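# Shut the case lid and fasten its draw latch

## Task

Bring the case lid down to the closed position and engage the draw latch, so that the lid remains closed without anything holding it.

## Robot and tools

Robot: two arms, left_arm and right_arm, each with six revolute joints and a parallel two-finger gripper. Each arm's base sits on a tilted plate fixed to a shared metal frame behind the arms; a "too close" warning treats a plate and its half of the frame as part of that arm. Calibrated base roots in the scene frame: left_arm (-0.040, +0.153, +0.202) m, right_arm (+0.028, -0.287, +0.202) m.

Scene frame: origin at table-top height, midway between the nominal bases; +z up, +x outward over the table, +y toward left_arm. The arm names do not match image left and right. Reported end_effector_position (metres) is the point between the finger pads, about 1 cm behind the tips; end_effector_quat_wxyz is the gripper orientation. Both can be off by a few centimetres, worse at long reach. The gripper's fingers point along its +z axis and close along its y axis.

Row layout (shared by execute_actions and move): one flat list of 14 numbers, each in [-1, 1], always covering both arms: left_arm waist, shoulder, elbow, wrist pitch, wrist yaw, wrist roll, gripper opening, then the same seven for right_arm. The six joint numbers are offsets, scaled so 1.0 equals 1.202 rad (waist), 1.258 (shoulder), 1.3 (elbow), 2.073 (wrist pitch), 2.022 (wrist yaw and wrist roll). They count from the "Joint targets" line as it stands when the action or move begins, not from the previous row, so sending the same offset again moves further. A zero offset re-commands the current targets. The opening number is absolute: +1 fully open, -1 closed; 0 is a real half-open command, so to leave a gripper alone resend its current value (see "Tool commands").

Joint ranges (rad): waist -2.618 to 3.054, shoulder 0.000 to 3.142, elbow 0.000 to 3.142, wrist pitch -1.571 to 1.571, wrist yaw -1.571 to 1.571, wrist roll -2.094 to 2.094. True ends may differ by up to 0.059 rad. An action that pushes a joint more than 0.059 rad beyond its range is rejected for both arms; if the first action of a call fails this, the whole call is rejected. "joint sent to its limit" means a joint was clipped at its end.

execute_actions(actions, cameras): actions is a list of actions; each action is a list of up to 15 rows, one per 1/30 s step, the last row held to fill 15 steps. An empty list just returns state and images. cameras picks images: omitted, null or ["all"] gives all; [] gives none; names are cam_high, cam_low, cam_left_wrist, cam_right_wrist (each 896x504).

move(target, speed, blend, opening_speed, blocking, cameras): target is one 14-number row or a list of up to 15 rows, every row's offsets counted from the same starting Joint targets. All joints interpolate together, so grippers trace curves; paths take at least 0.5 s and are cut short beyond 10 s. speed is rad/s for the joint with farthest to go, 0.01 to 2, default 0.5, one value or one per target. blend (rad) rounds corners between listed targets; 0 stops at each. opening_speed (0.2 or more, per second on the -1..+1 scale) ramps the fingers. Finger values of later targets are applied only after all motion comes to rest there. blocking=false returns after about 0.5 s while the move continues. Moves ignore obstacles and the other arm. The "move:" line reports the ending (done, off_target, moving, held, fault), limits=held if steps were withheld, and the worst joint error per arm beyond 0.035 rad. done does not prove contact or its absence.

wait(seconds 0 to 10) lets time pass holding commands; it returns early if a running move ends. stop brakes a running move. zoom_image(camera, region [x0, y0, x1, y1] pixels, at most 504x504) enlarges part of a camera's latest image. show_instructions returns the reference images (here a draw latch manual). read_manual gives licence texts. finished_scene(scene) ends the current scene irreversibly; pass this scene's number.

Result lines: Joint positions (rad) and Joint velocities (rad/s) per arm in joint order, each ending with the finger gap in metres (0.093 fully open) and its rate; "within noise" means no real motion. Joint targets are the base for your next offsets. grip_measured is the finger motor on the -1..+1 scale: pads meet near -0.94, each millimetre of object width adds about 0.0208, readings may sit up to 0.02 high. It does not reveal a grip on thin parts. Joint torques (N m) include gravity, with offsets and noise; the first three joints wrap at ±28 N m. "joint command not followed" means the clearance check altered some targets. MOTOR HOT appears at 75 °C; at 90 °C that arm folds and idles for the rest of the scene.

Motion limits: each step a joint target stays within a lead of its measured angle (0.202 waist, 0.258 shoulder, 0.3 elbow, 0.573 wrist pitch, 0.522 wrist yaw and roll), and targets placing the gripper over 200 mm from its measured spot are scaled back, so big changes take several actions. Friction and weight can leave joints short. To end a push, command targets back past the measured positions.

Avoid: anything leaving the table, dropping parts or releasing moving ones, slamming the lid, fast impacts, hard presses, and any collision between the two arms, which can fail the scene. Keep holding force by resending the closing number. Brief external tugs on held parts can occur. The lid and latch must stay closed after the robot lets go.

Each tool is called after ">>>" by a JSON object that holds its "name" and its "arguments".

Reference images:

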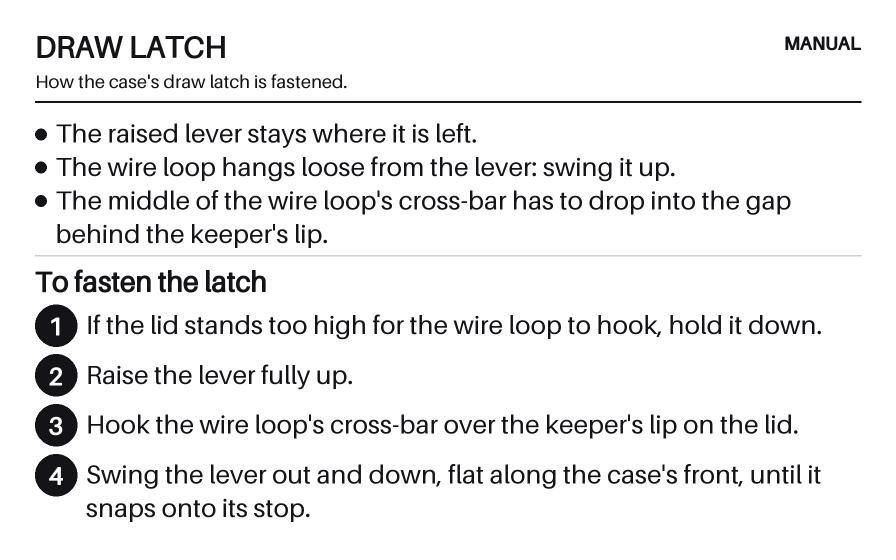

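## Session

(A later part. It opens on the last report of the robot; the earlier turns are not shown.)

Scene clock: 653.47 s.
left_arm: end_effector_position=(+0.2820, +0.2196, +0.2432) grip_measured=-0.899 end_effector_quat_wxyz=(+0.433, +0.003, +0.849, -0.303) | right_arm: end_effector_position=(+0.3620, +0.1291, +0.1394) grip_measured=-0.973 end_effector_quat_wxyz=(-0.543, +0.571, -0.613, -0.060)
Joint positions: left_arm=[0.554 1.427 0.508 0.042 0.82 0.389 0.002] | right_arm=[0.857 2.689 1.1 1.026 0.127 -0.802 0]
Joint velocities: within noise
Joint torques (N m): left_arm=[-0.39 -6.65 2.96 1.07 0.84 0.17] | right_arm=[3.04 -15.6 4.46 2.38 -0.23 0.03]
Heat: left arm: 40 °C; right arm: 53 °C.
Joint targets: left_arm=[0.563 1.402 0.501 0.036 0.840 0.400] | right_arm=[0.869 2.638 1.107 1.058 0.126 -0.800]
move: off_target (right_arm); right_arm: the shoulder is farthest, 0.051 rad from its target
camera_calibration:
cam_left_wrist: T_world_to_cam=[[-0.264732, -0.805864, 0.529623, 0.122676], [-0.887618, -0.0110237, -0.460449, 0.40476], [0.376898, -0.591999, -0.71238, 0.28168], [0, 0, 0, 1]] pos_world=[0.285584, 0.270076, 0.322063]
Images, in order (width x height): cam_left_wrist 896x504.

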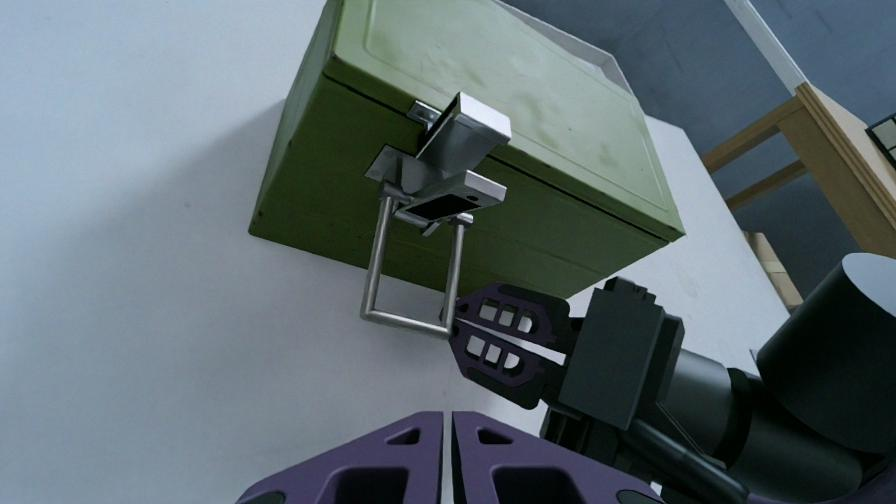

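>>> {"name": "move", "arguments": {"target": [[0,0,0,0,0,0,-0.9,0.0008,-0.0207,-0.0477,0.0342,-0.0054,0,-1],[0,0,0,0,0,0,-0.9,0.0025,-0.1002,-0.0631,-0.0183,-0.0054,0,-1]], "speed": 0.15, "blend": 0.02, "cameras": ["cam_left_wrist","cam_right_wrist"]}}

Scene clock: 690.13 s.
left_arm: end_effector_position=(+0.2819, +0.2194, +0.2432) grip_measured=-0.899 end_effector_quat_wxyz=(+0.433, +0.003, +0.849, -0.304) | right_arm: end_effector_position=(+0.3682, +0.1251, +0.1940) grip_measured=-0.973 end_effector_quat_wxyz=(-0.577, +0.551, -0.599, -0.063)
Joint positions: left_arm=[0.554 1.427 0.508 0.042 0.821 0.389 0.002] | right_arm=[0.864 2.549 1.033 1.034 0.126 -0.802 0]
Joint velocities: within noise
Joint torques (N m): left_arm=[-0.35 -6.64 2.97 1.08 0.85 0.18] | right_arm=[2.65 -14.06 3.71 1.98 -0.33 0.01]
Heat: left arm: 38 °C; right arm: 57 °C.
Joint targets: left_arm=[0.563 1.402 0.501 0.036 0.841 0.400] | right_arm=[0.873 2.513 1.026 1.020 0.115 -0.800]
move: off_target (right_arm); right_arm: the shoulder is farthest, 0.037 rad from its target
camera_calibration:
cam_left_wrist: T_world_to_cam=[[-0.265035, -0.805238, 0.530423, 0.122258], [-0.887722, -0.0109888, -0.460249, 0.404655], [0.376438, -0.59285, -0.711915, 0.281843], [0, 0, 0, 1]] pos_world=[0.285527, 0.269984, 0.322042]
cam_right_wrist: T_world_to_cam=[[0.745709, -0.379484, 0.54764, -0.331061], [-0.00318796, -0.823971, -0.566624, 0.255439], [0.666264, 0.420791, -0.615652, -0.0980174], [0, 0, 0, 1]] pos_world=[0.312995, 0.126087, 0.265696]
Images, in order (width x height): cam_left_wrist 896x504, cam_right_wrist 896x504.

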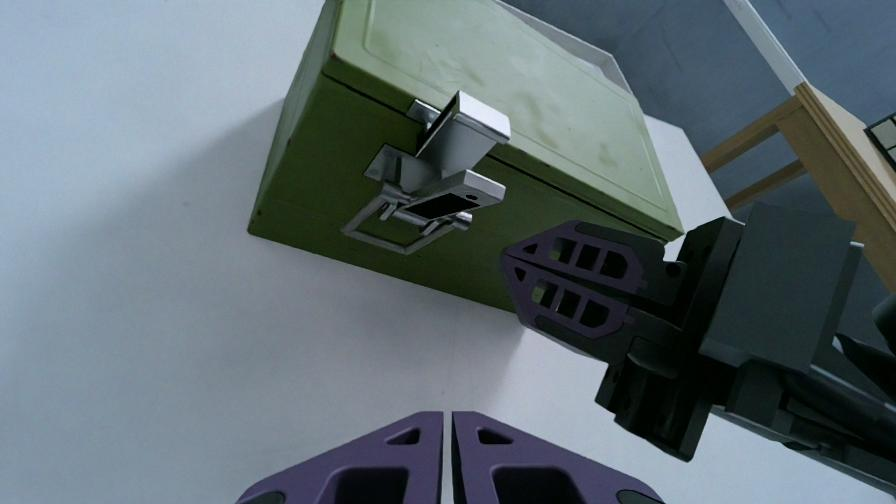

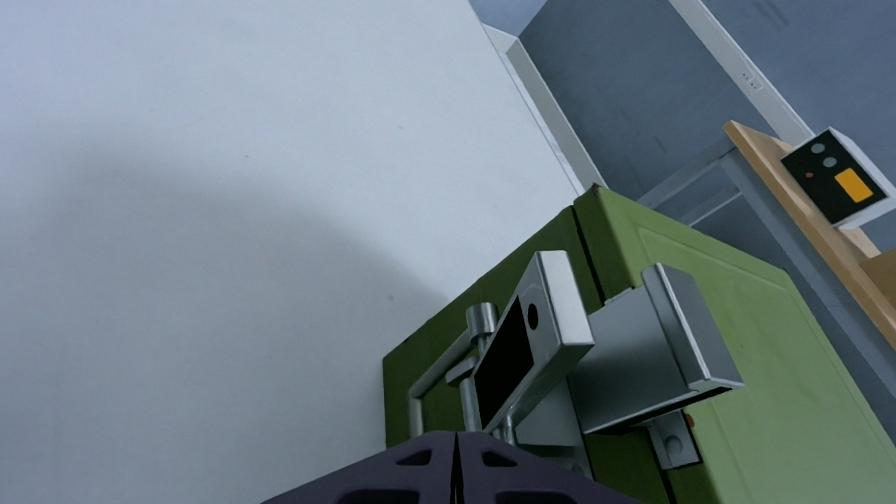

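>>> {"name": "move", "arguments": {"target": [0,0,0,0,0,0,-0.9,-0.3918,-0.2234,-0.0362,-0.4443,-0.452,-0.4451,-1], "speed": 0.7, "cameras": ["cam_left_wrist"]}}

>>> {"name": "move", "arguments": {"target": [[-0.3852,0.3959,-0.1546,0.5374,-0.2676,-0.4946,-0.566,0,0,0,0,0,0,-1],[-0.4101,0.7675,0.0762,0.5297,-0.3516,-0.9743,-0.566,0,0,0,0,0,0,-1],[-0.3852,0.9165,0.1108,0.6893,-0.2997,-0.9743,-0.566,0,0,0,0,0,0,-1]], "speed": [0.9,0.7,0.4], "blend": [0.15,0.05,0], "cameras": ["cam_left_wrist","cam_right_wrist"]}}

Scene clock: 731.30 s.
left_arm: end_effector_position=(+0.2819, +0.2194, +0.2432) grip_measured=-0.899 end_effector_quat_wxyz=(+0.432, +0.003, +0.849, -0.304) | right_arm: end_effector_position=(+0.3292, +0.0021, +0.1794) grip_measured=-0.973 end_effector_quat_wxyz=(-0.462, +0.771, -0.351, -0.263)
Joint positions: left_arm=[0.554 1.427 0.508 0.041 0.821 0.389 0.002] | right_arm=[0.406 2.263 0.986 0.113 -0.787 -1.69 0]
Joint velocities: within noise
Joint torques (N m): left_arm=[-0.38 -6.64 2.99 1.07 0.85 0.17] | right_arm=[1.85 -11.97 3.34 0.9 -0.71 -0.08]
Heat: left arm: 37 °C; right arm: 59 °C.
Joint targets: left_arm=[0.563 1.402 0.501 0.036 0.841 0.400] | right_arm=[0.401 2.232 0.979 0.099 -0.799 -1.700]
move: done
camera_calibration:
cam_left_wrist: T_world_to_cam=[[-0.264926, -0.805112, 0.530669, 0.122113], [-0.887868, -0.011017, -0.459966, 0.404573], [0.37617, -0.593021, -0.711914, 0.281926], [0, 0, 0, 1]] pos_world=[0.285507, 0.26996, 0.321995]
Images, in order (width x height): cam_left_wrist 896x504.

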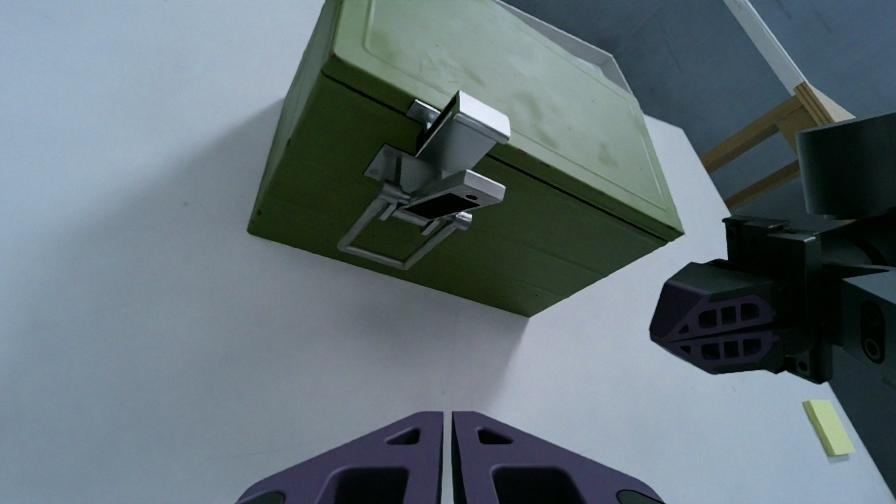

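Scene clock: 735.53 s.
left_arm: end_effector_position=(+0.3833, +0.1274, +0.0887) grip_measured=-0.568 end_effector_quat_wxyz=(-0.233, +0.628, -0.567, +0.479) | right_arm: end_effector_position=(+0.3290, +0.0021, +0.1795) grip_measured=-0.973 end_effector_quat_wxyz=(-0.462, +0.771, -0.350, -0.264)
Joint positions: left_arm=[0.089 2.543 0.636 1.436 0.217 -1.559 0.018] | right_arm=[0.406 2.263 0.986 0.112 -0.788 -1.692 0]
Joint velocities: within noise
Joint torques (N m): left_arm=[-1.87 -6.28 0.87 2.03 0.47 -0.04] | right_arm=[1.89 -12.05 3.29 0.89 -0.7 -0.12]
Heat: left arm: 37 °C; right arm: 58 °C.
Joint targets: left_arm=[0.100 2.555 0.646 1.465 0.234 -1.570] | right_arm=[0.401 2.232 0.979 0.099 -0.799 -1.700]
move: done
camera_calibration:
cam_left_wrist: T_world_to_cam=[[0.482024, 0.267832, 0.834218, -0.293028], [-0.46814, -0.726096, 0.503617, 0.267287], [0.740607, -0.633286, -0.224613, -0.098552], [0, 0, 0, 1]] pos_world=[0.339362, 0.210147, 0.0877026]
cam_right_wrist: T_world_to_cam=[[0.788906, 0.338406, 0.512942, -0.350052], [0.59391, -0.634211, -0.495023, -0.0639302], [0.157794, 0.695167, -0.701315, 0.153016], [0, 0, 0, 1]] pos_world=[0.289982, -0.0284572, 0.255222]
Images, in order (width x height): cam_left_wrist 896x504, cam_right_wrist 896x504.

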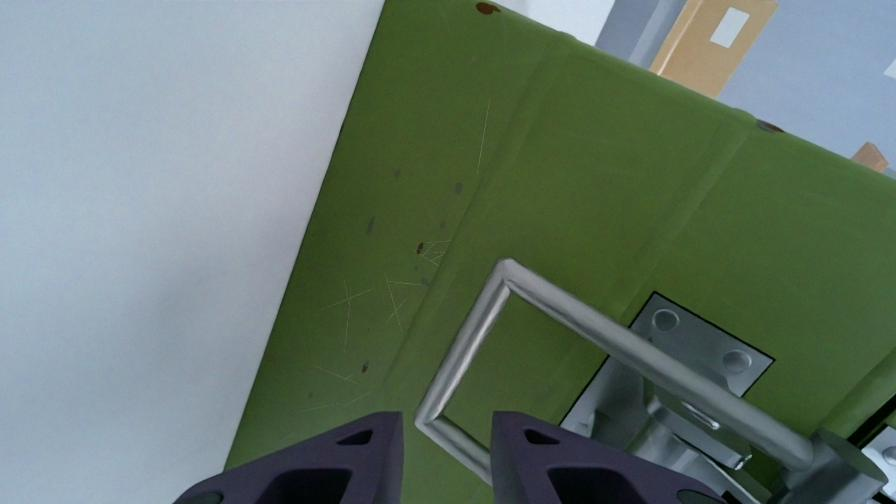

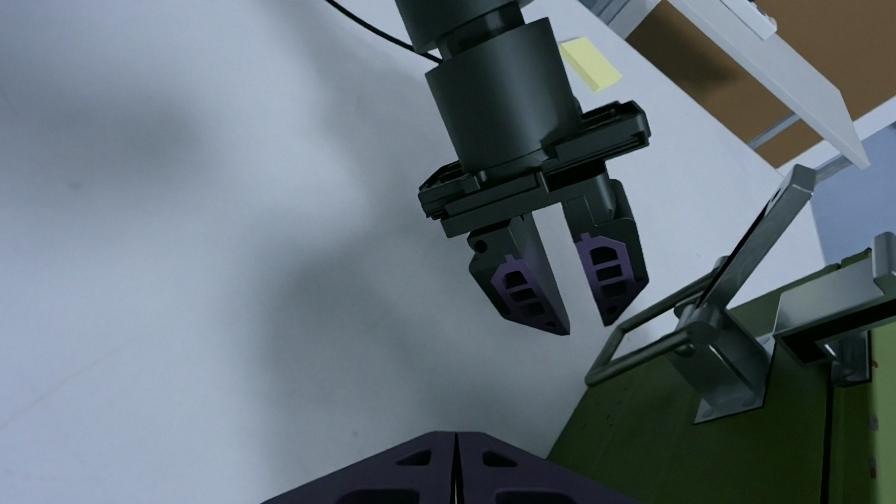

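>>> {"name": "move", "arguments": {"target": [-0.0275,0.0366,0.1015,-0.0526,0,0,-0.566,0,0.02,0,0,0,0,-1], "speed": 0.2, "cameras": ["cam_left_wrist","cam_right_wrist"]}}

Scene clock: 767.47 s.
left_arm: end_effector_position=(+0.4106, +0.1257, +0.0799) grip_measured=-0.568 end_effector_quat_wxyz=(-0.237, +0.624, -0.566, +0.484) | right_arm: end_effector_position=(+0.3290, +0.0021, +0.1795) grip_measured=-0.973 end_effector_quat_wxyz=(-0.462, +0.771, -0.350, -0.264)
Joint positions: left_arm=[0.085 2.587 0.759 1.373 0.218 -1.56 0.018] | right_arm=[0.406 2.263 0.986 0.112 -0.788 -1.692 0]
Joint velocities: within noise
Joint torques (N m): left_arm=[-5 -6.72 2 1.6 0.46 -0.03] | right_arm=[1.92 -9.7 3.36 0.93 -0.74 -0.1]
Heat: left arm: 38 °C; right arm: 54 °C.
Joint targets: left_arm=[0.067 2.601 0.778 1.355 0.235 -1.570] | right_arm=[0.401 2.257 0.979 0.099 -0.799 -1.700]
move: done
camera_calibration:
cam_left_wrist: T_world_to_cam=[[0.468908, 0.267217, 0.841855, -0.29353], [-0.476604, -0.725913, 0.495881, 0.287361], [0.743622, -0.633754, -0.213029, -0.123851], [0, 0, 0, 1]] pos_world=[0.366694, 0.208544, 0.0782286]
cam_right_wrist: T_world_to_cam=[[0.788906, 0.338406, 0.512942, -0.350052], [0.59391, -0.634211, -0.495023, -0.0639302], [0.157794, 0.695167, -0.701315, 0.153016], [0, 0, 0, 1]] pos_world=[0.289982, -0.0284572, 0.255222]
Images, in order (width x height): cam_left_wrist 896x504, cam_right_wrist 896x504.

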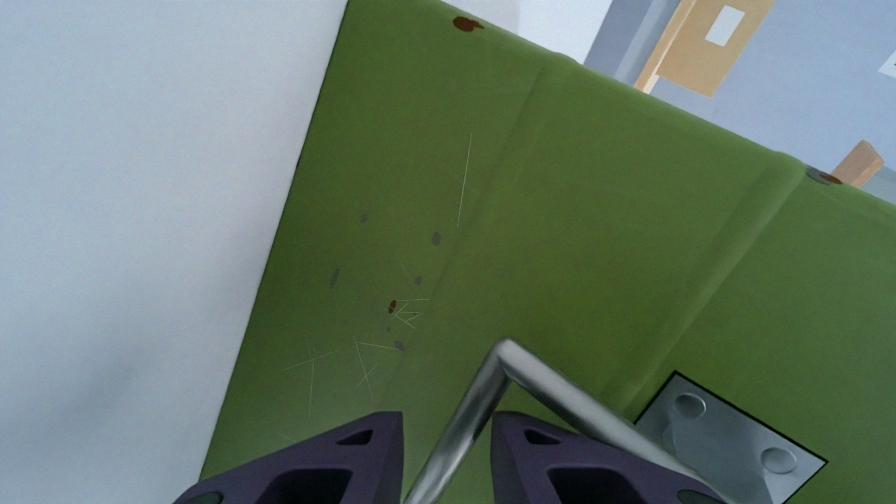

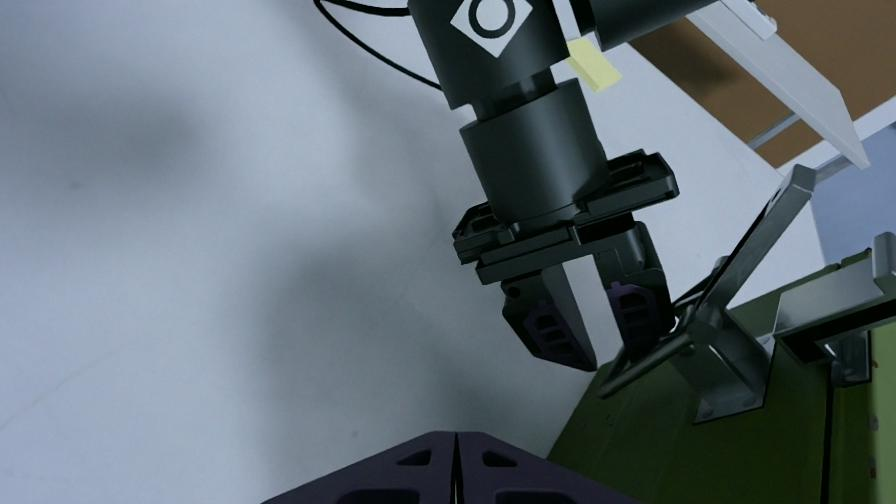

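>>> {"name": "move", "arguments": {"target": [[0.01,-0.045,-0.1015,0.0526,0,0,-0.54,0,0,0,0,0,0,-1],[0.0275,-0.072,-0.1015,0.0526,0,0.2126,-0.54,0,0,0,0,0,0,-1]], "speed": 0.3, "blend": 0.01, "cameras": ["cam_left_wrist","cam_right_wrist"]}}

Scene clock: 789.90 s.
left_arm: end_effector_position=(+0.3876, +0.1279, +0.0897) grip_measured=-0.542 end_effector_quat_wxyz=(+0.331, -0.499, +0.679, -0.426) | right_arm: end_effector_position=(+0.3290, +0.0021, +0.1795) grip_measured=-0.973 end_effector_quat_wxyz=(-0.462, +0.771, -0.350, -0.264)
Joint positions: left_arm=[0.09 2.553 0.65 1.449 0.218 -1.153 0.019] | right_arm=[0.406 2.263 0.986 0.112 -0.788 -1.692 0]
Joint velocities: within noise
Joint torques (N m): left_arm=[-1.87 -11.34 -0.24 1.94 0.46 0.22] | right_arm=[1.95 -9.72 3.1 0.91 -0.77 -0.09]
Heat: left arm: 40 °C; right arm: 51 °C.
Joint targets: left_arm=[0.100 2.510 0.646 1.465 0.235 -1.140] | right_arm=[0.401 2.257 0.979 0.099 -0.799 -1.700]
move: off_target (left_arm); left_arm: the shoulder is farthest, 0.042 rad from its target
camera_calibration:
cam_left_wrist: T_world_to_cam=[[0.390655, -0.120762, 0.912582, -0.217944], [-0.635612, -0.752487, 0.172514, 0.367197], [0.665873, -0.647441, -0.37072, -0.0572591], [0, 0, 0, 1]] pos_world=[0.356663, 0.212919, 0.114318]
cam_right_wrist: T_world_to_cam=[[0.788906, 0.338406, 0.512942, -0.350052], [0.59391, -0.634211, -0.495023, -0.0639302], [0.157794, 0.695167, -0.701315, 0.153016], [0, 0, 0, 1]] pos_world=[0.289982, -0.0284572, 0.255222]
Images, in order (width x height): cam_left_wrist 896x504, cam_right_wrist 896x504.

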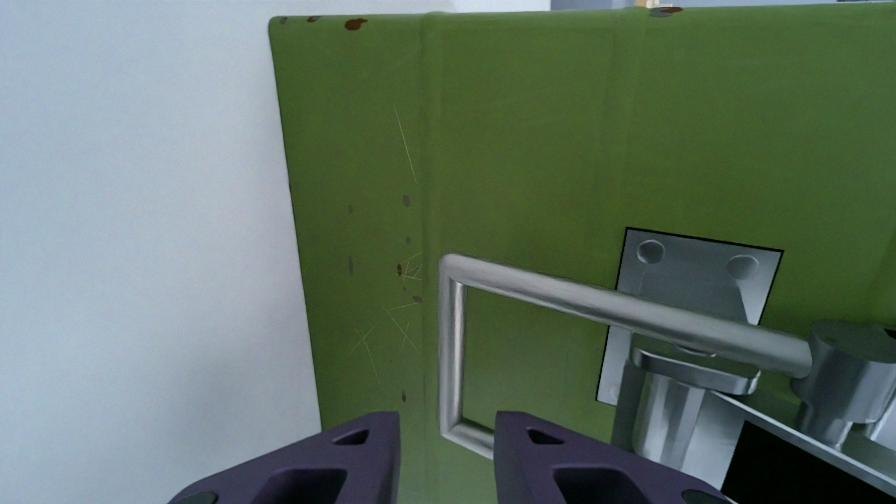

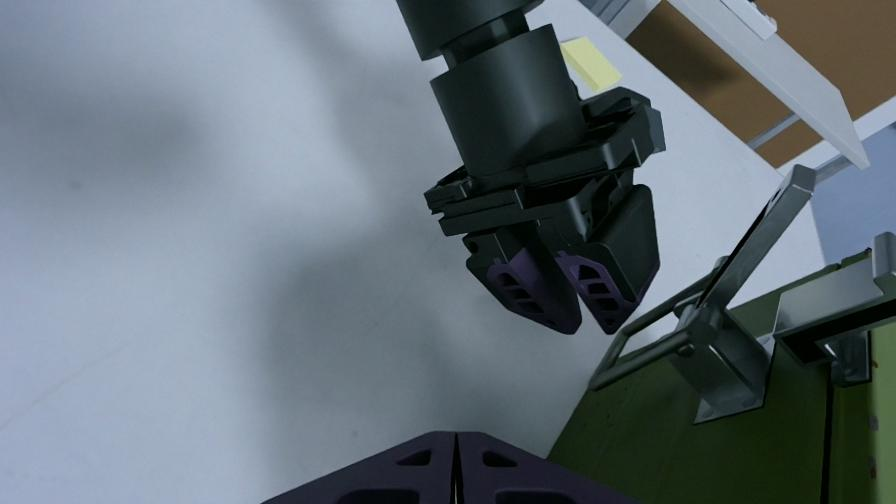

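>>> {"name": "move", "arguments": {"target": [-0.0349,0.0779,0.1146,-0.0622,-0.0232,0,-0.54,0,0,0,0,0,0,-1], "speed": 0.2, "cameras": ["cam_left_wrist","cam_right_wrist"]}}

Scene clock: 804.40 s.
left_arm: end_effector_position=(+0.4135, +0.1232, +0.0734) grip_measured=-0.542 end_effector_quat_wxyz=(+0.325, -0.501, +0.685, -0.417) | right_arm: end_effector_position=(+0.3290, +0.0021, +0.1795) grip_measured=-0.973 end_effector_quat_wxyz=(-0.462, +0.771, -0.350, -0.264)
Joint positions: left_arm=[0.075 2.596 0.783 1.337 0.196 -1.151 0.019] | right_arm=[0.406 2.263 0.986 0.112 -0.788 -1.692 0]
Joint velocities: within noise
Joint torques (N m): left_arm=[-4.93 -7.01 1.5 1.75 0.17 0.2] | right_arm=[1.73 -9.65 3.28 0.89 -0.74 -0.05]
Heat: left arm: 46 °C; right arm: 50 °C.
Joint targets: left_arm=[0.058 2.608 0.795 1.336 0.188 -1.140] | right_arm=[0.401 2.257 0.979 0.099 -0.799 -1.700]
move: done
camera_calibration:
cam_left_wrist: T_world_to_cam=[[0.411357, -0.130494, 0.902085, -0.220322], [-0.632679, -0.753316, 0.179533, 0.381294], [0.656127, -0.644582, -0.392442, -0.078321], [0, 0, 0, 1]] pos_world=[0.383256, 0.208, 0.0995578]
cam_right_wrist: T_world_to_cam=[[0.788906, 0.338406, 0.512942, -0.350052], [0.59391, -0.634211, -0.495023, -0.0639302], [0.157794, 0.695167, -0.701315, 0.153016], [0, 0, 0, 1]] pos_world=[0.289982, -0.0284572, 0.255222]
Images, in order (width x height): cam_left_wrist 896x504, cam_right_wrist 896x504.

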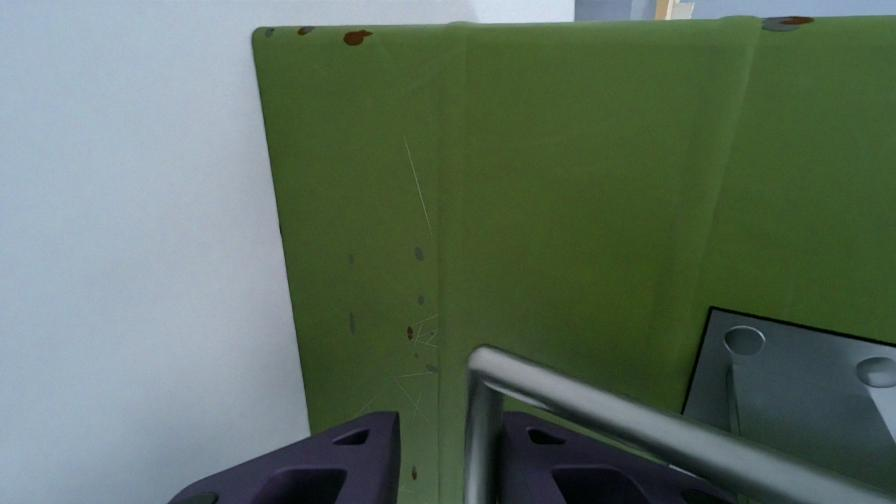

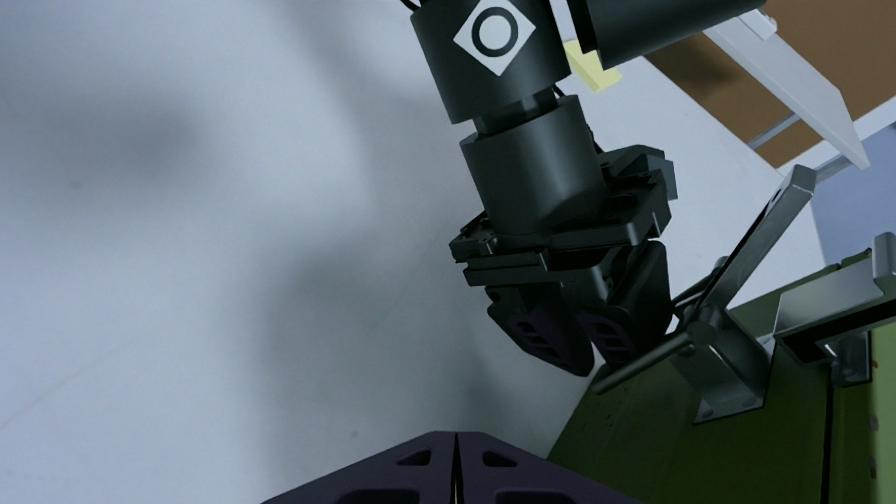

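>>> {"name": "move", "arguments": {"target": [0,0,0,0,0,0,-0.95,0,0,0,0,0,0,-1], "opening_speed": 0.3, "cameras": ["cam_left_wrist","cam_right_wrist"]}}

Scene clock: 810.27 s.
left_arm: end_effector_position=(+0.4161, +0.1228, +0.0764) grip_measured=-0.935 end_effector_quat_wxyz=(+0.331, -0.498, +0.683, -0.420) | right_arm: end_effector_position=(+0.3290, +0.0021, +0.1795) grip_measured=-0.973 end_effector_quat_wxyz=(-0.462, +0.771, -0.350, -0.264)
Joint positions: left_arm=[0.072 2.596 0.787 1.347 0.196 -1.151 0] | right_arm=[0.406 2.263 0.986 0.112 -0.788 -1.692 0]
Joint velocities: within noise
Joint torques (N m): left_arm=[-4.57 -7.08 1.2 1.67 0.16 0.19] | right_arm=[1.69 -9.81 3.37 0.85 -0.76 -0.06]
Heat: left arm: 45 °C; right arm: 49 °C.
Joint targets: left_arm=[0.058 2.608 0.795 1.336 0.188 -1.140] | right_arm=[0.401 2.257 0.979 0.099 -0.799 -1.700]
move: done
camera_calibration:
cam_left_wrist: T_world_to_cam=[[0.398718, -0.131143, 0.907648, -0.219298], [-0.634798, -0.753756, 0.16995, 0.383759], [0.661858, -0.643936, -0.383785, -0.0823108], [0, 0, 0, 1]] pos_world=[0.385525, 0.207498, 0.102236]
cam_right_wrist: T_world_to_cam=[[0.788906, 0.338406, 0.512942, -0.350052], [0.59391, -0.634211, -0.495023, -0.0639302], [0.157794, 0.695167, -0.701315, 0.153016], [0, 0, 0, 1]] pos_world=[0.289982, -0.0284572, 0.255222]
Images, in order (width x height): cam_left_wrist 896x504, cam_right_wrist 896x504.

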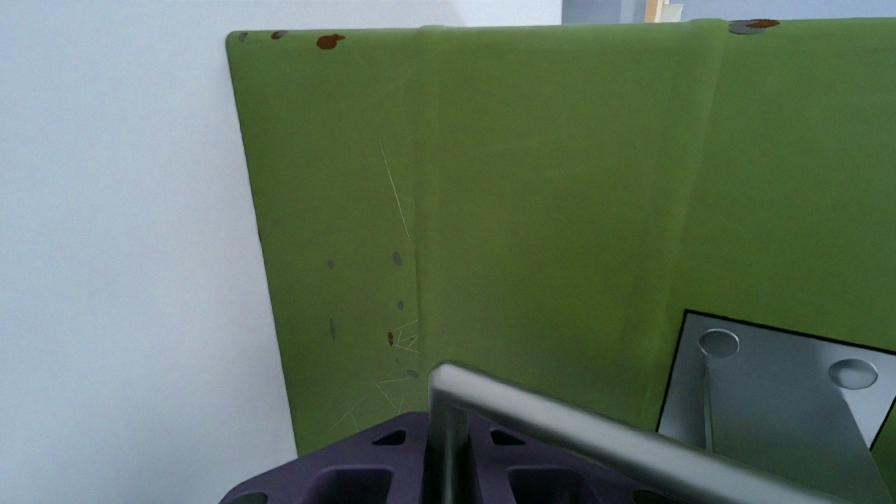

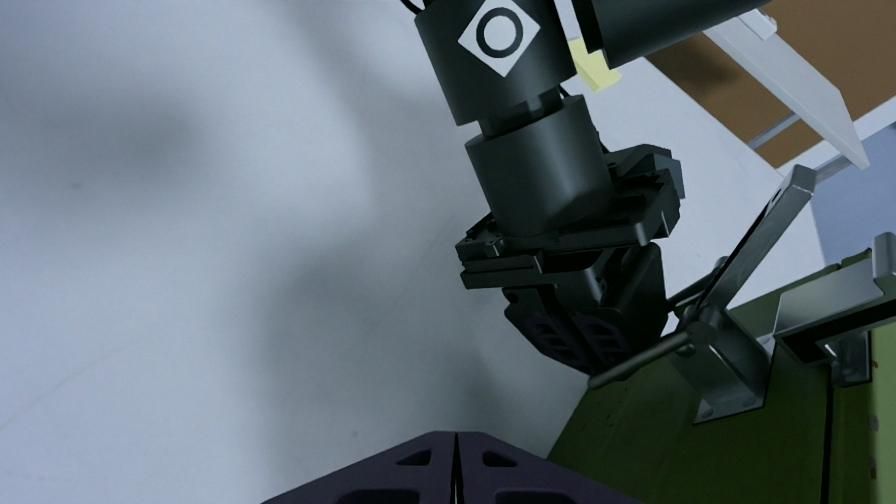

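>>> {"name": "move", "arguments": {"target": [[0.0582,-0.0382,-0.1154,0.0791,0.0356,0,-0.91,0,0,0,0,0,0,-1],[0.0824,-0.0962,-0.2246,0.1134,0.0485,0,-0.91,0,0,0,0,0,0,-1]], "speed": 0.2, "blend": 0.03, "cameras": ["cam_left_wrist","cam_right_wrist"]}}

Scene clock: 855.20 s.
left_arm: end_effector_position=(+0.3584, +0.1402, +0.1021) grip_measured=-0.902 end_effector_quat_wxyz=(+0.333, -0.498, +0.673, -0.433) | right_arm: end_effector_position=(+0.3290, +0.0021, +0.1795) grip_measured=-0.973 end_effector_quat_wxyz=(-0.462, +0.771, -0.350, -0.264)
Joint positions: left_arm=[0.141 2.52 0.518 1.558 0.273 -1.143 0.002] | right_arm=[0.406 2.263 0.986 0.112 -0.788 -1.692 0]
Joint velocities: within noise
Joint torques (N m): left_arm=[-1.07 -9.89 -1.61 1.9 0.43 0.12] | right_arm=[1.94 -9.87 3.47 0.86 -0.73 -0.05]
Heat: left arm: 43 °C; right arm: 48 °C.
Joint targets: left_arm=[0.157 2.487 0.503 1.571 0.286 -1.140] | right_arm=[0.401 2.257 0.979 0.099 -0.799 -1.700]
move: done
camera_calibration:
cam_left_wrist: T_world_to_cam=[[0.377626, -0.107577, 0.919688, -0.214252], [-0.636805, -0.751227, 0.173602, 0.355907], [0.672219, -0.651218, -0.352188, -0.0289025], [0, 0, 0, 1]] pos_world=[0.32698, 0.225497, 0.12508]
cam_right_wrist: T_world_to_cam=[[0.788906, 0.338406, 0.512942, -0.350052], [0.59391, -0.634211, -0.495023, -0.0639302], [0.157794, 0.695167, -0.701315, 0.153016], [0, 0, 0, 1]] pos_world=[0.289982, -0.0284572, 0.255222]
Images, in order (width x height): cam_left_wrist 896x504, cam_right_wrist 896x504.

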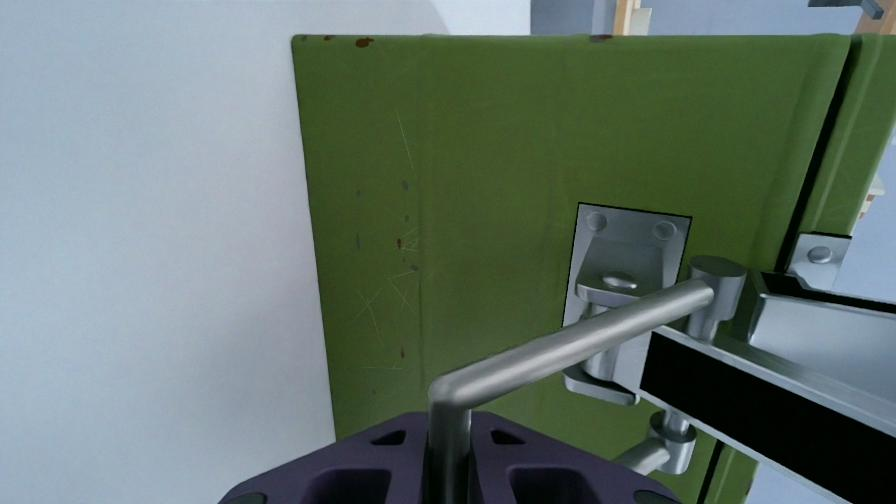

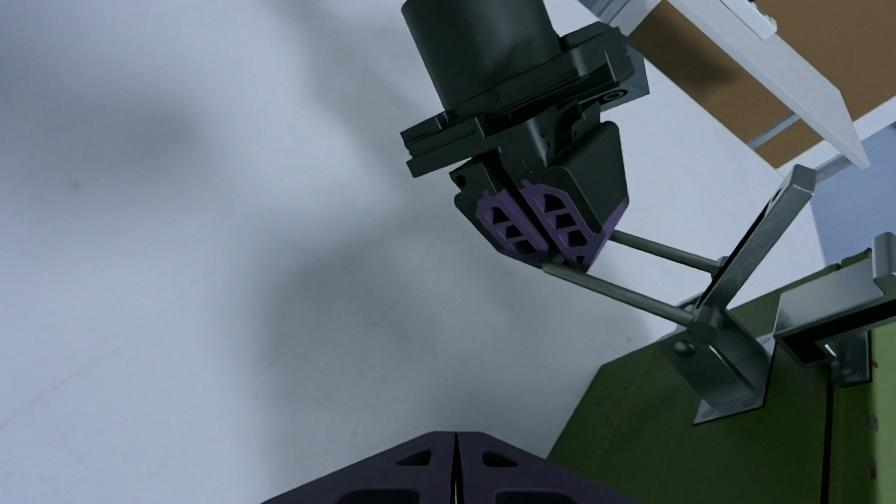

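>>> {"name": "move", "arguments": {"target": [[0.004,-0.105,-0.095,-0.003,0.001,0,-0.91,0,0,0,0,0,0,-1],[-0.035,-0.265,-0.152,-0.075,-0.024,0,-0.91,0,0,0,0,0,0,-1]], "blend": 0.03, "speed": 0.2}}

Scene clock: 879.80 s.
left_arm: end_effector_position=(+0.3312, +0.1471, +0.1542) grip_measured=-0.902 end_effector_quat_wxyz=(+0.327, -0.502, +0.679, -0.424) | right_arm: end_effector_position=(+0.3290, +0.0021, +0.1795) grip_measured=-0.973 end_effector_quat_wxyz=(-0.462, +0.771, -0.350, -0.264)
Joint positions: left_arm=[0.122 2.195 0.323 1.405 0.245 -1.143 0.002] | right_arm=[0.406 2.263 0.986 0.112 -0.788 -1.692 0]
Joint velocities: within noise
Joint torques (N m): left_arm=[-3.06 -9.55 -1.18 1.86 0.19 0.11] | right_arm=[1.83 -9.84 3.33 0.95 -0.76 -0.09]
Heat: left arm: 45 °C; right arm: 47 °C.
Joint targets: left_arm=[0.115 2.154 0.305 1.415 0.237 -1.140] | right_arm=[0.401 2.257 0.979 0.099 -0.799 -1.700]
move: off_target (left_arm); left_arm: the shoulder is farthest, 0.041 rad from its target
camera_calibration:
cam_left_wrist: T_world_to_cam=[[0.401373, -0.116159, 0.908519, -0.256038], [-0.632091, -0.752981, 0.182977, 0.331904], [0.662843, -0.647709, -0.375649, 0.0183916], [0, 0, 0, 1]] pos_world=[0.300369, 0.232089, 0.178793]
cam_right_wrist: T_world_to_cam=[[0.788906, 0.338406, 0.512942, -0.350052], [0.59391, -0.634211, -0.495023, -0.0639302], [0.157794, 0.695167, -0.701315, 0.153016], [0, 0, 0, 1]] pos_world=[0.289982, -0.0284572, 0.255222]

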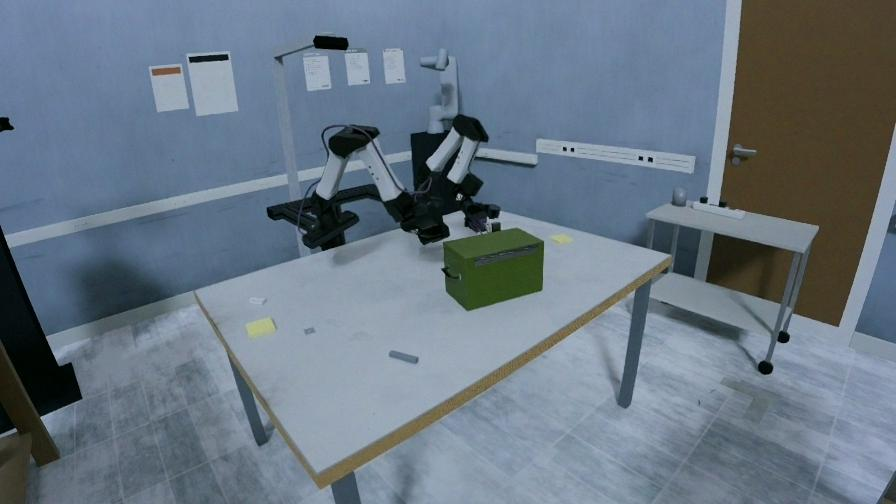

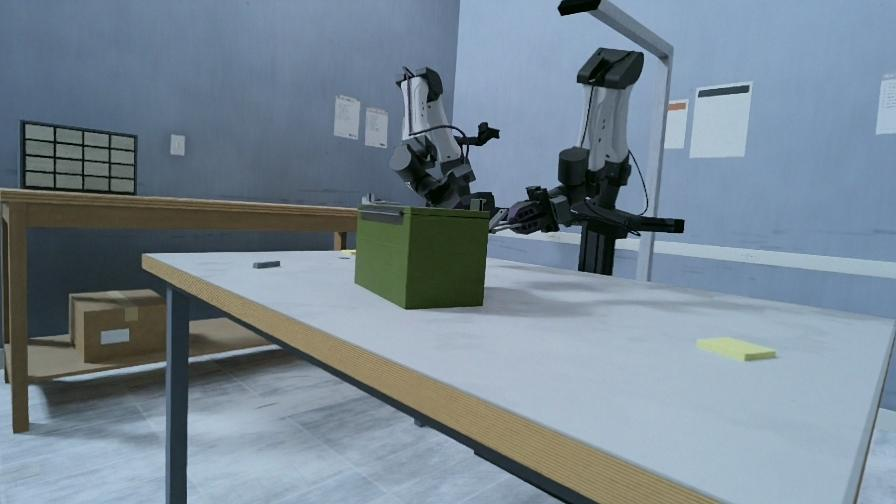

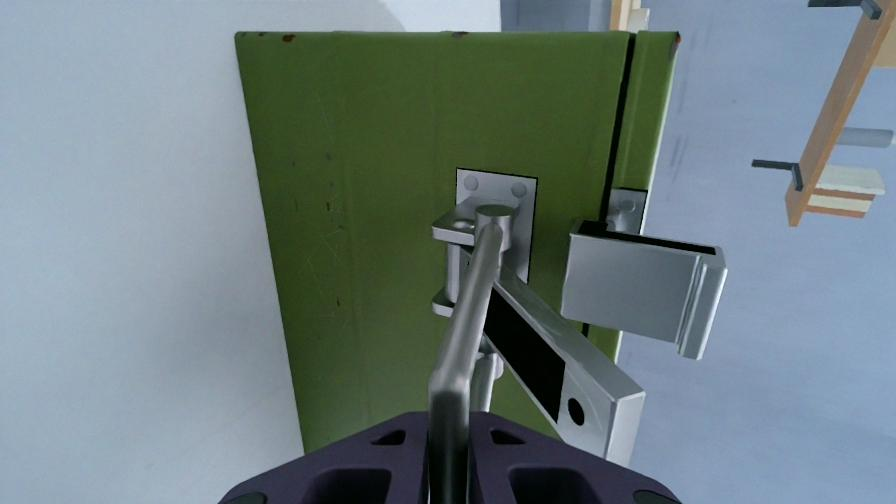

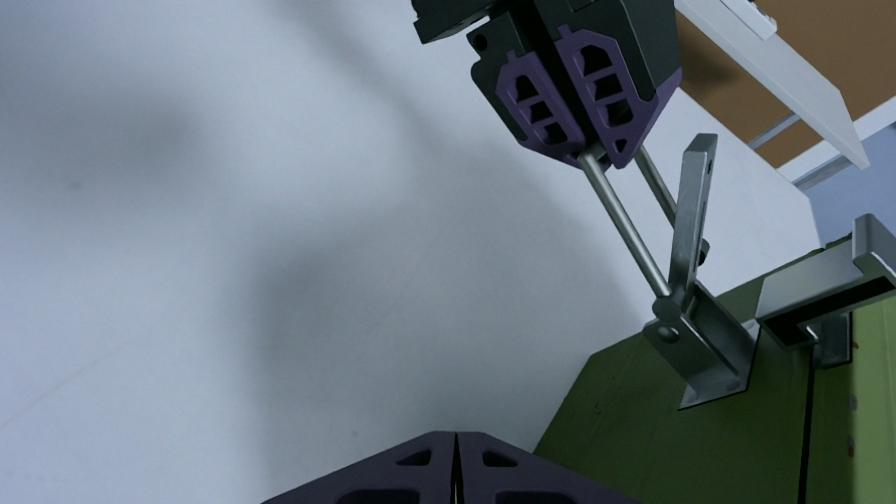

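>>> {"name": "move", "arguments": {"target": [[-0.042,-0.165,0.008,-0.100,-0.022,0,-0.91,0,0,0,0,0,0,-1],[-0.090,-0.254,0.077,-0.193,-0.047,0,-0.91,0,0,0,0,0,0,-1]], "blend": 0.03, "speed": 0.2, "cameras": ["cam_left_wrist","cam_right_wrist"]}}

Scene clock: 891.50 s.
left_arm: end_effector_position=(+0.3417, +0.1433, +0.1866) grip_measured=-0.902 end_effector_quat_wxyz=(+0.310, -0.513, +0.702, -0.385) | right_arm: end_effector_position=(+0.3290, +0.0021, +0.1795) grip_measured=-0.973 end_effector_quat_wxyz=(-0.462, +0.771, -0.350, -0.264)
Joint positions: left_arm=[0.032 1.877 0.37 0.963 0.116 -1.154 0.002] | right_arm=[0.406 2.263 0.986 0.112 -0.788 -1.692 0]
Joint velocities: within noise
Joint torques (N m): left_arm=[-4.77 -9.18 4.88 2.24 0.53 0.22] | right_arm=[1.94 -9.69 3.28 0.83 -0.73 -0.08]
Heat: left arm: 46 °C; right arm: 47 °C.
Joint targets: left_arm=[0.007 1.834 0.405 1.015 0.142 -1.140] | right_arm=[0.401 2.257 0.979 0.099 -0.799 -1.700]
move: off_target (left_arm); left_arm: the wrist pitch is farthest, 0.052 rad from its target
camera_calibration:
cam_left_wrist: T_world_to_cam=[[0.47794, -0.157138, 0.864223, -0.302173], [-0.612172, -0.765164, 0.199422, 0.321703], [0.629935, -0.624365, -0.461898, 0.0451144], [0, 0, 0, 1]] pos_world=[0.312939, 0.226841, 0.217828]
cam_right_wrist: T_world_to_cam=[[0.788906, 0.338406, 0.512942, -0.350052], [0.59391, -0.634211, -0.495023, -0.0639302], [0.157794, 0.695167, -0.701315, 0.153016], [0, 0, 0, 1]] pos_world=[0.289982, -0.0284572, 0.255222]
Images, in order (width x height): cam_left_wrist 896x504, cam_right_wrist 896x504.

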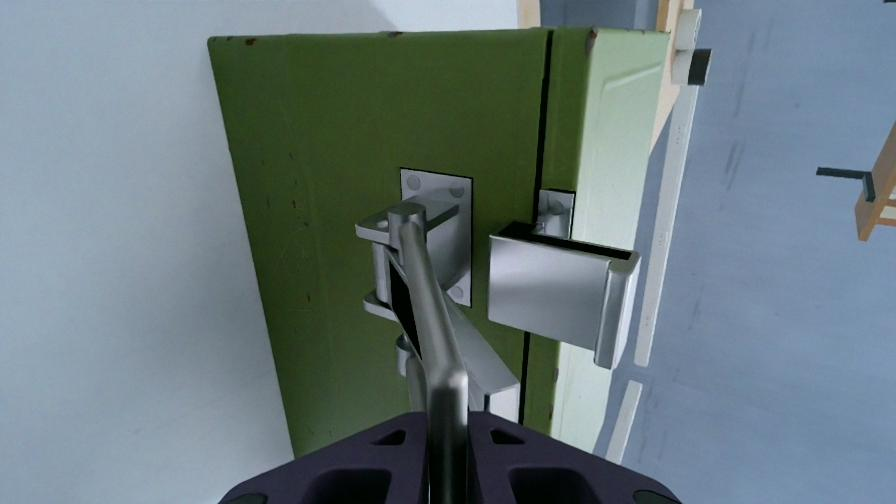

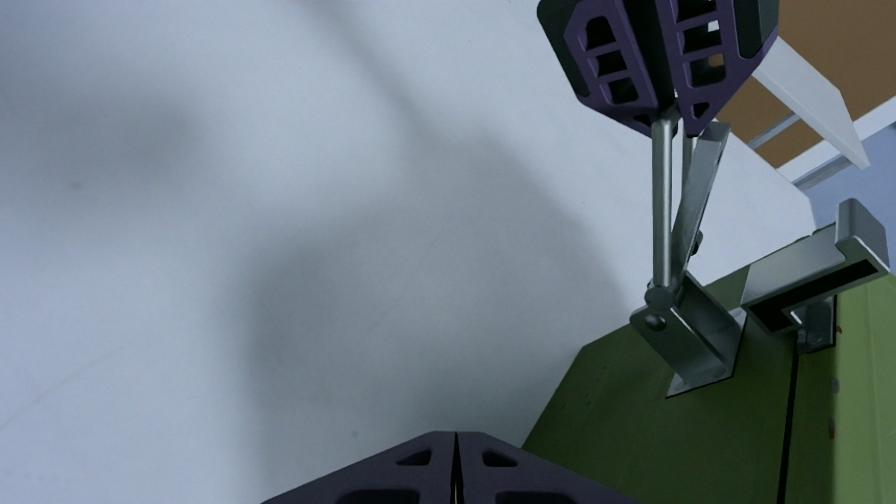

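>>> {"name": "zoom_image", "arguments": {"camera": "cam_right_wrist", "region": [500, 0, 896, 400]}}

>>> {"name": "zoom_image", "arguments": {"camera": "cam_left_wrist", "region": [300, 150, 700, 504]}}

Scaled by 1.260 from the camera's 896x504 image, which has a finer 1280x720 frame.

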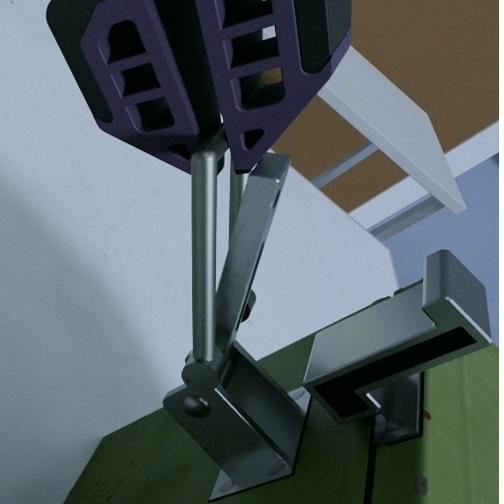

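Scaled by 1.260 from the camera's 896x504 image, which has a finer 1280x720 frame.

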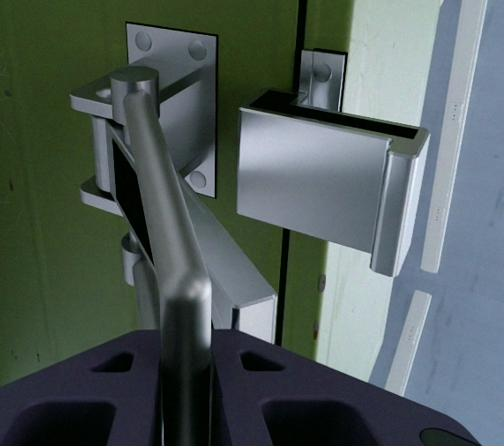

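>>> {"name": "move", "arguments": {"target": [0.1007,0.2687,-0.0723,0.1872,0.0589,0,-0.91,0,0,0,0,0,0,-1], "speed": 0.2, "cameras": ["cam_left_wrist","cam_right_wrist"]}}

>>> {"name": "zoom_image", "arguments": {"camera": "cam_right_wrist", "region": [500, 0, 896, 400]}}

>>> {"name": "zoom_image", "arguments": {"camera": "cam_left_wrist", "region": [300, 150, 700, 504]}}

Scene clock: 1070.00 s.
left_arm: end_effector_position=(+0.3318, +0.1460, +0.1648) grip_measured=-0.902 end_effector_quat_wxyz=(+0.330, -0.498, +0.674, -0.434) | right_arm: end_effector_position=(+0.3290, +0.0021, +0.1795) grip_measured=-0.973 end_effector_quat_wxyz=(-0.462, +0.771, -0.350, -0.264)
Joint positions: left_arm=[0.118 2.156 0.31 1.399 0.257 -1.154 0.002] | right_arm=[0.406 2.263 0.986 0.112 -0.788 -1.692 0]
Joint velocities: within noise
Joint torques (N m): left_arm=[-1.24 -4.26 0.38 1.82 0.32 0.22] | right_arm=[1.91 -9.59 3.08 0.88 -0.7 -0.05]
Heat: left arm: 51 °C; right arm: 47 °C.
Joint targets: left_arm=[0.128 2.172 0.311 1.403 0.261 -1.140] | right_arm=[0.401 2.257 0.979 0.099 -0.799 -1.700]
move: done
camera_calibration:
cam_left_wrist: T_world_to_cam=[[0.380965, -0.106819, 0.918398, -0.262331], [-0.639994, -0.747346, 0.178554, 0.332121], [0.667288, -0.655792, -0.353076, 0.0172555], [0, 0, 0, 1]] pos_world=[0.30098, 0.231503, 0.187715]
cam_right_wrist: T_world_to_cam=[[0.788906, 0.338406, 0.512942, -0.350052], [0.59391, -0.634211, -0.495023, -0.0639302], [0.157794, 0.695167, -0.701315, 0.153016], [0, 0, 0, 1]] pos_world=[0.289982, -0.0284572, 0.255222]
Images, in order (width x height): cam_left_wrist 896x504, cam_right_wrist 896x504.

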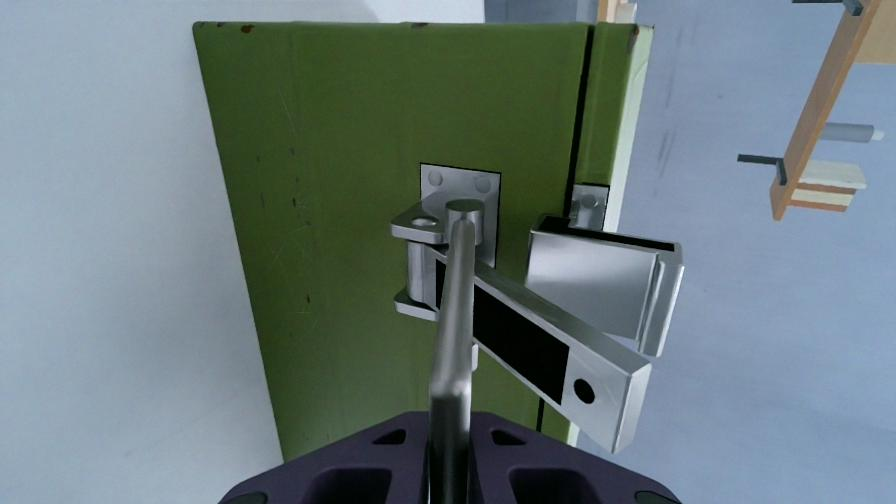

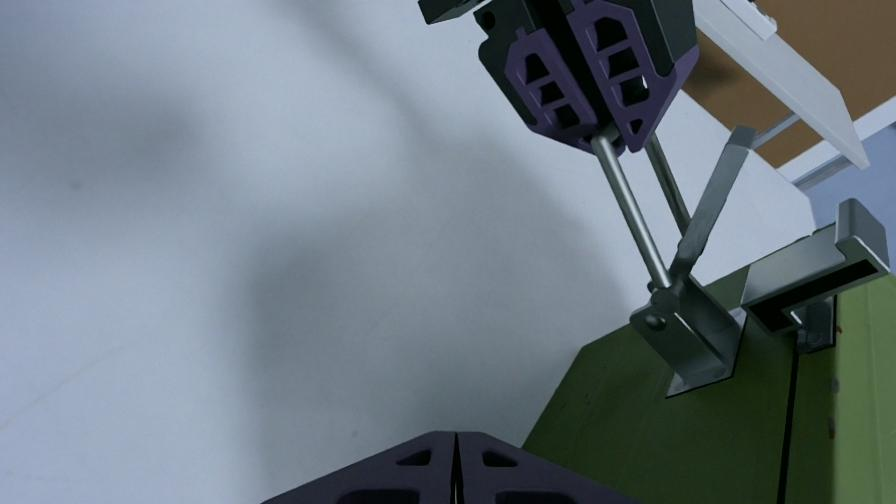

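Scaled by 1.260 from the camera's 896x504 image, which has a finer 1280x720 frame.

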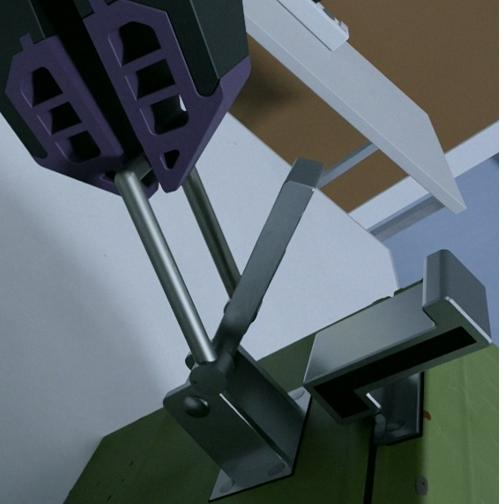

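Scaled by 1.260 from the camera's 896x504 image, which has a finer 1280x720 frame.

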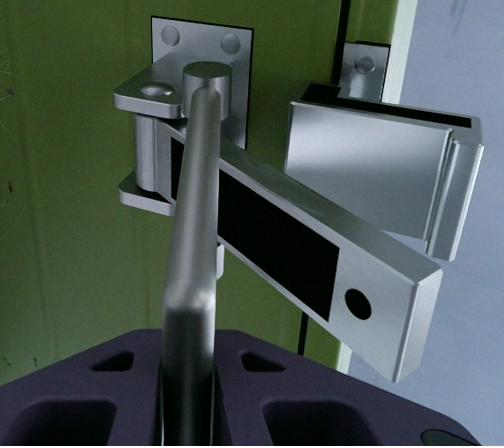

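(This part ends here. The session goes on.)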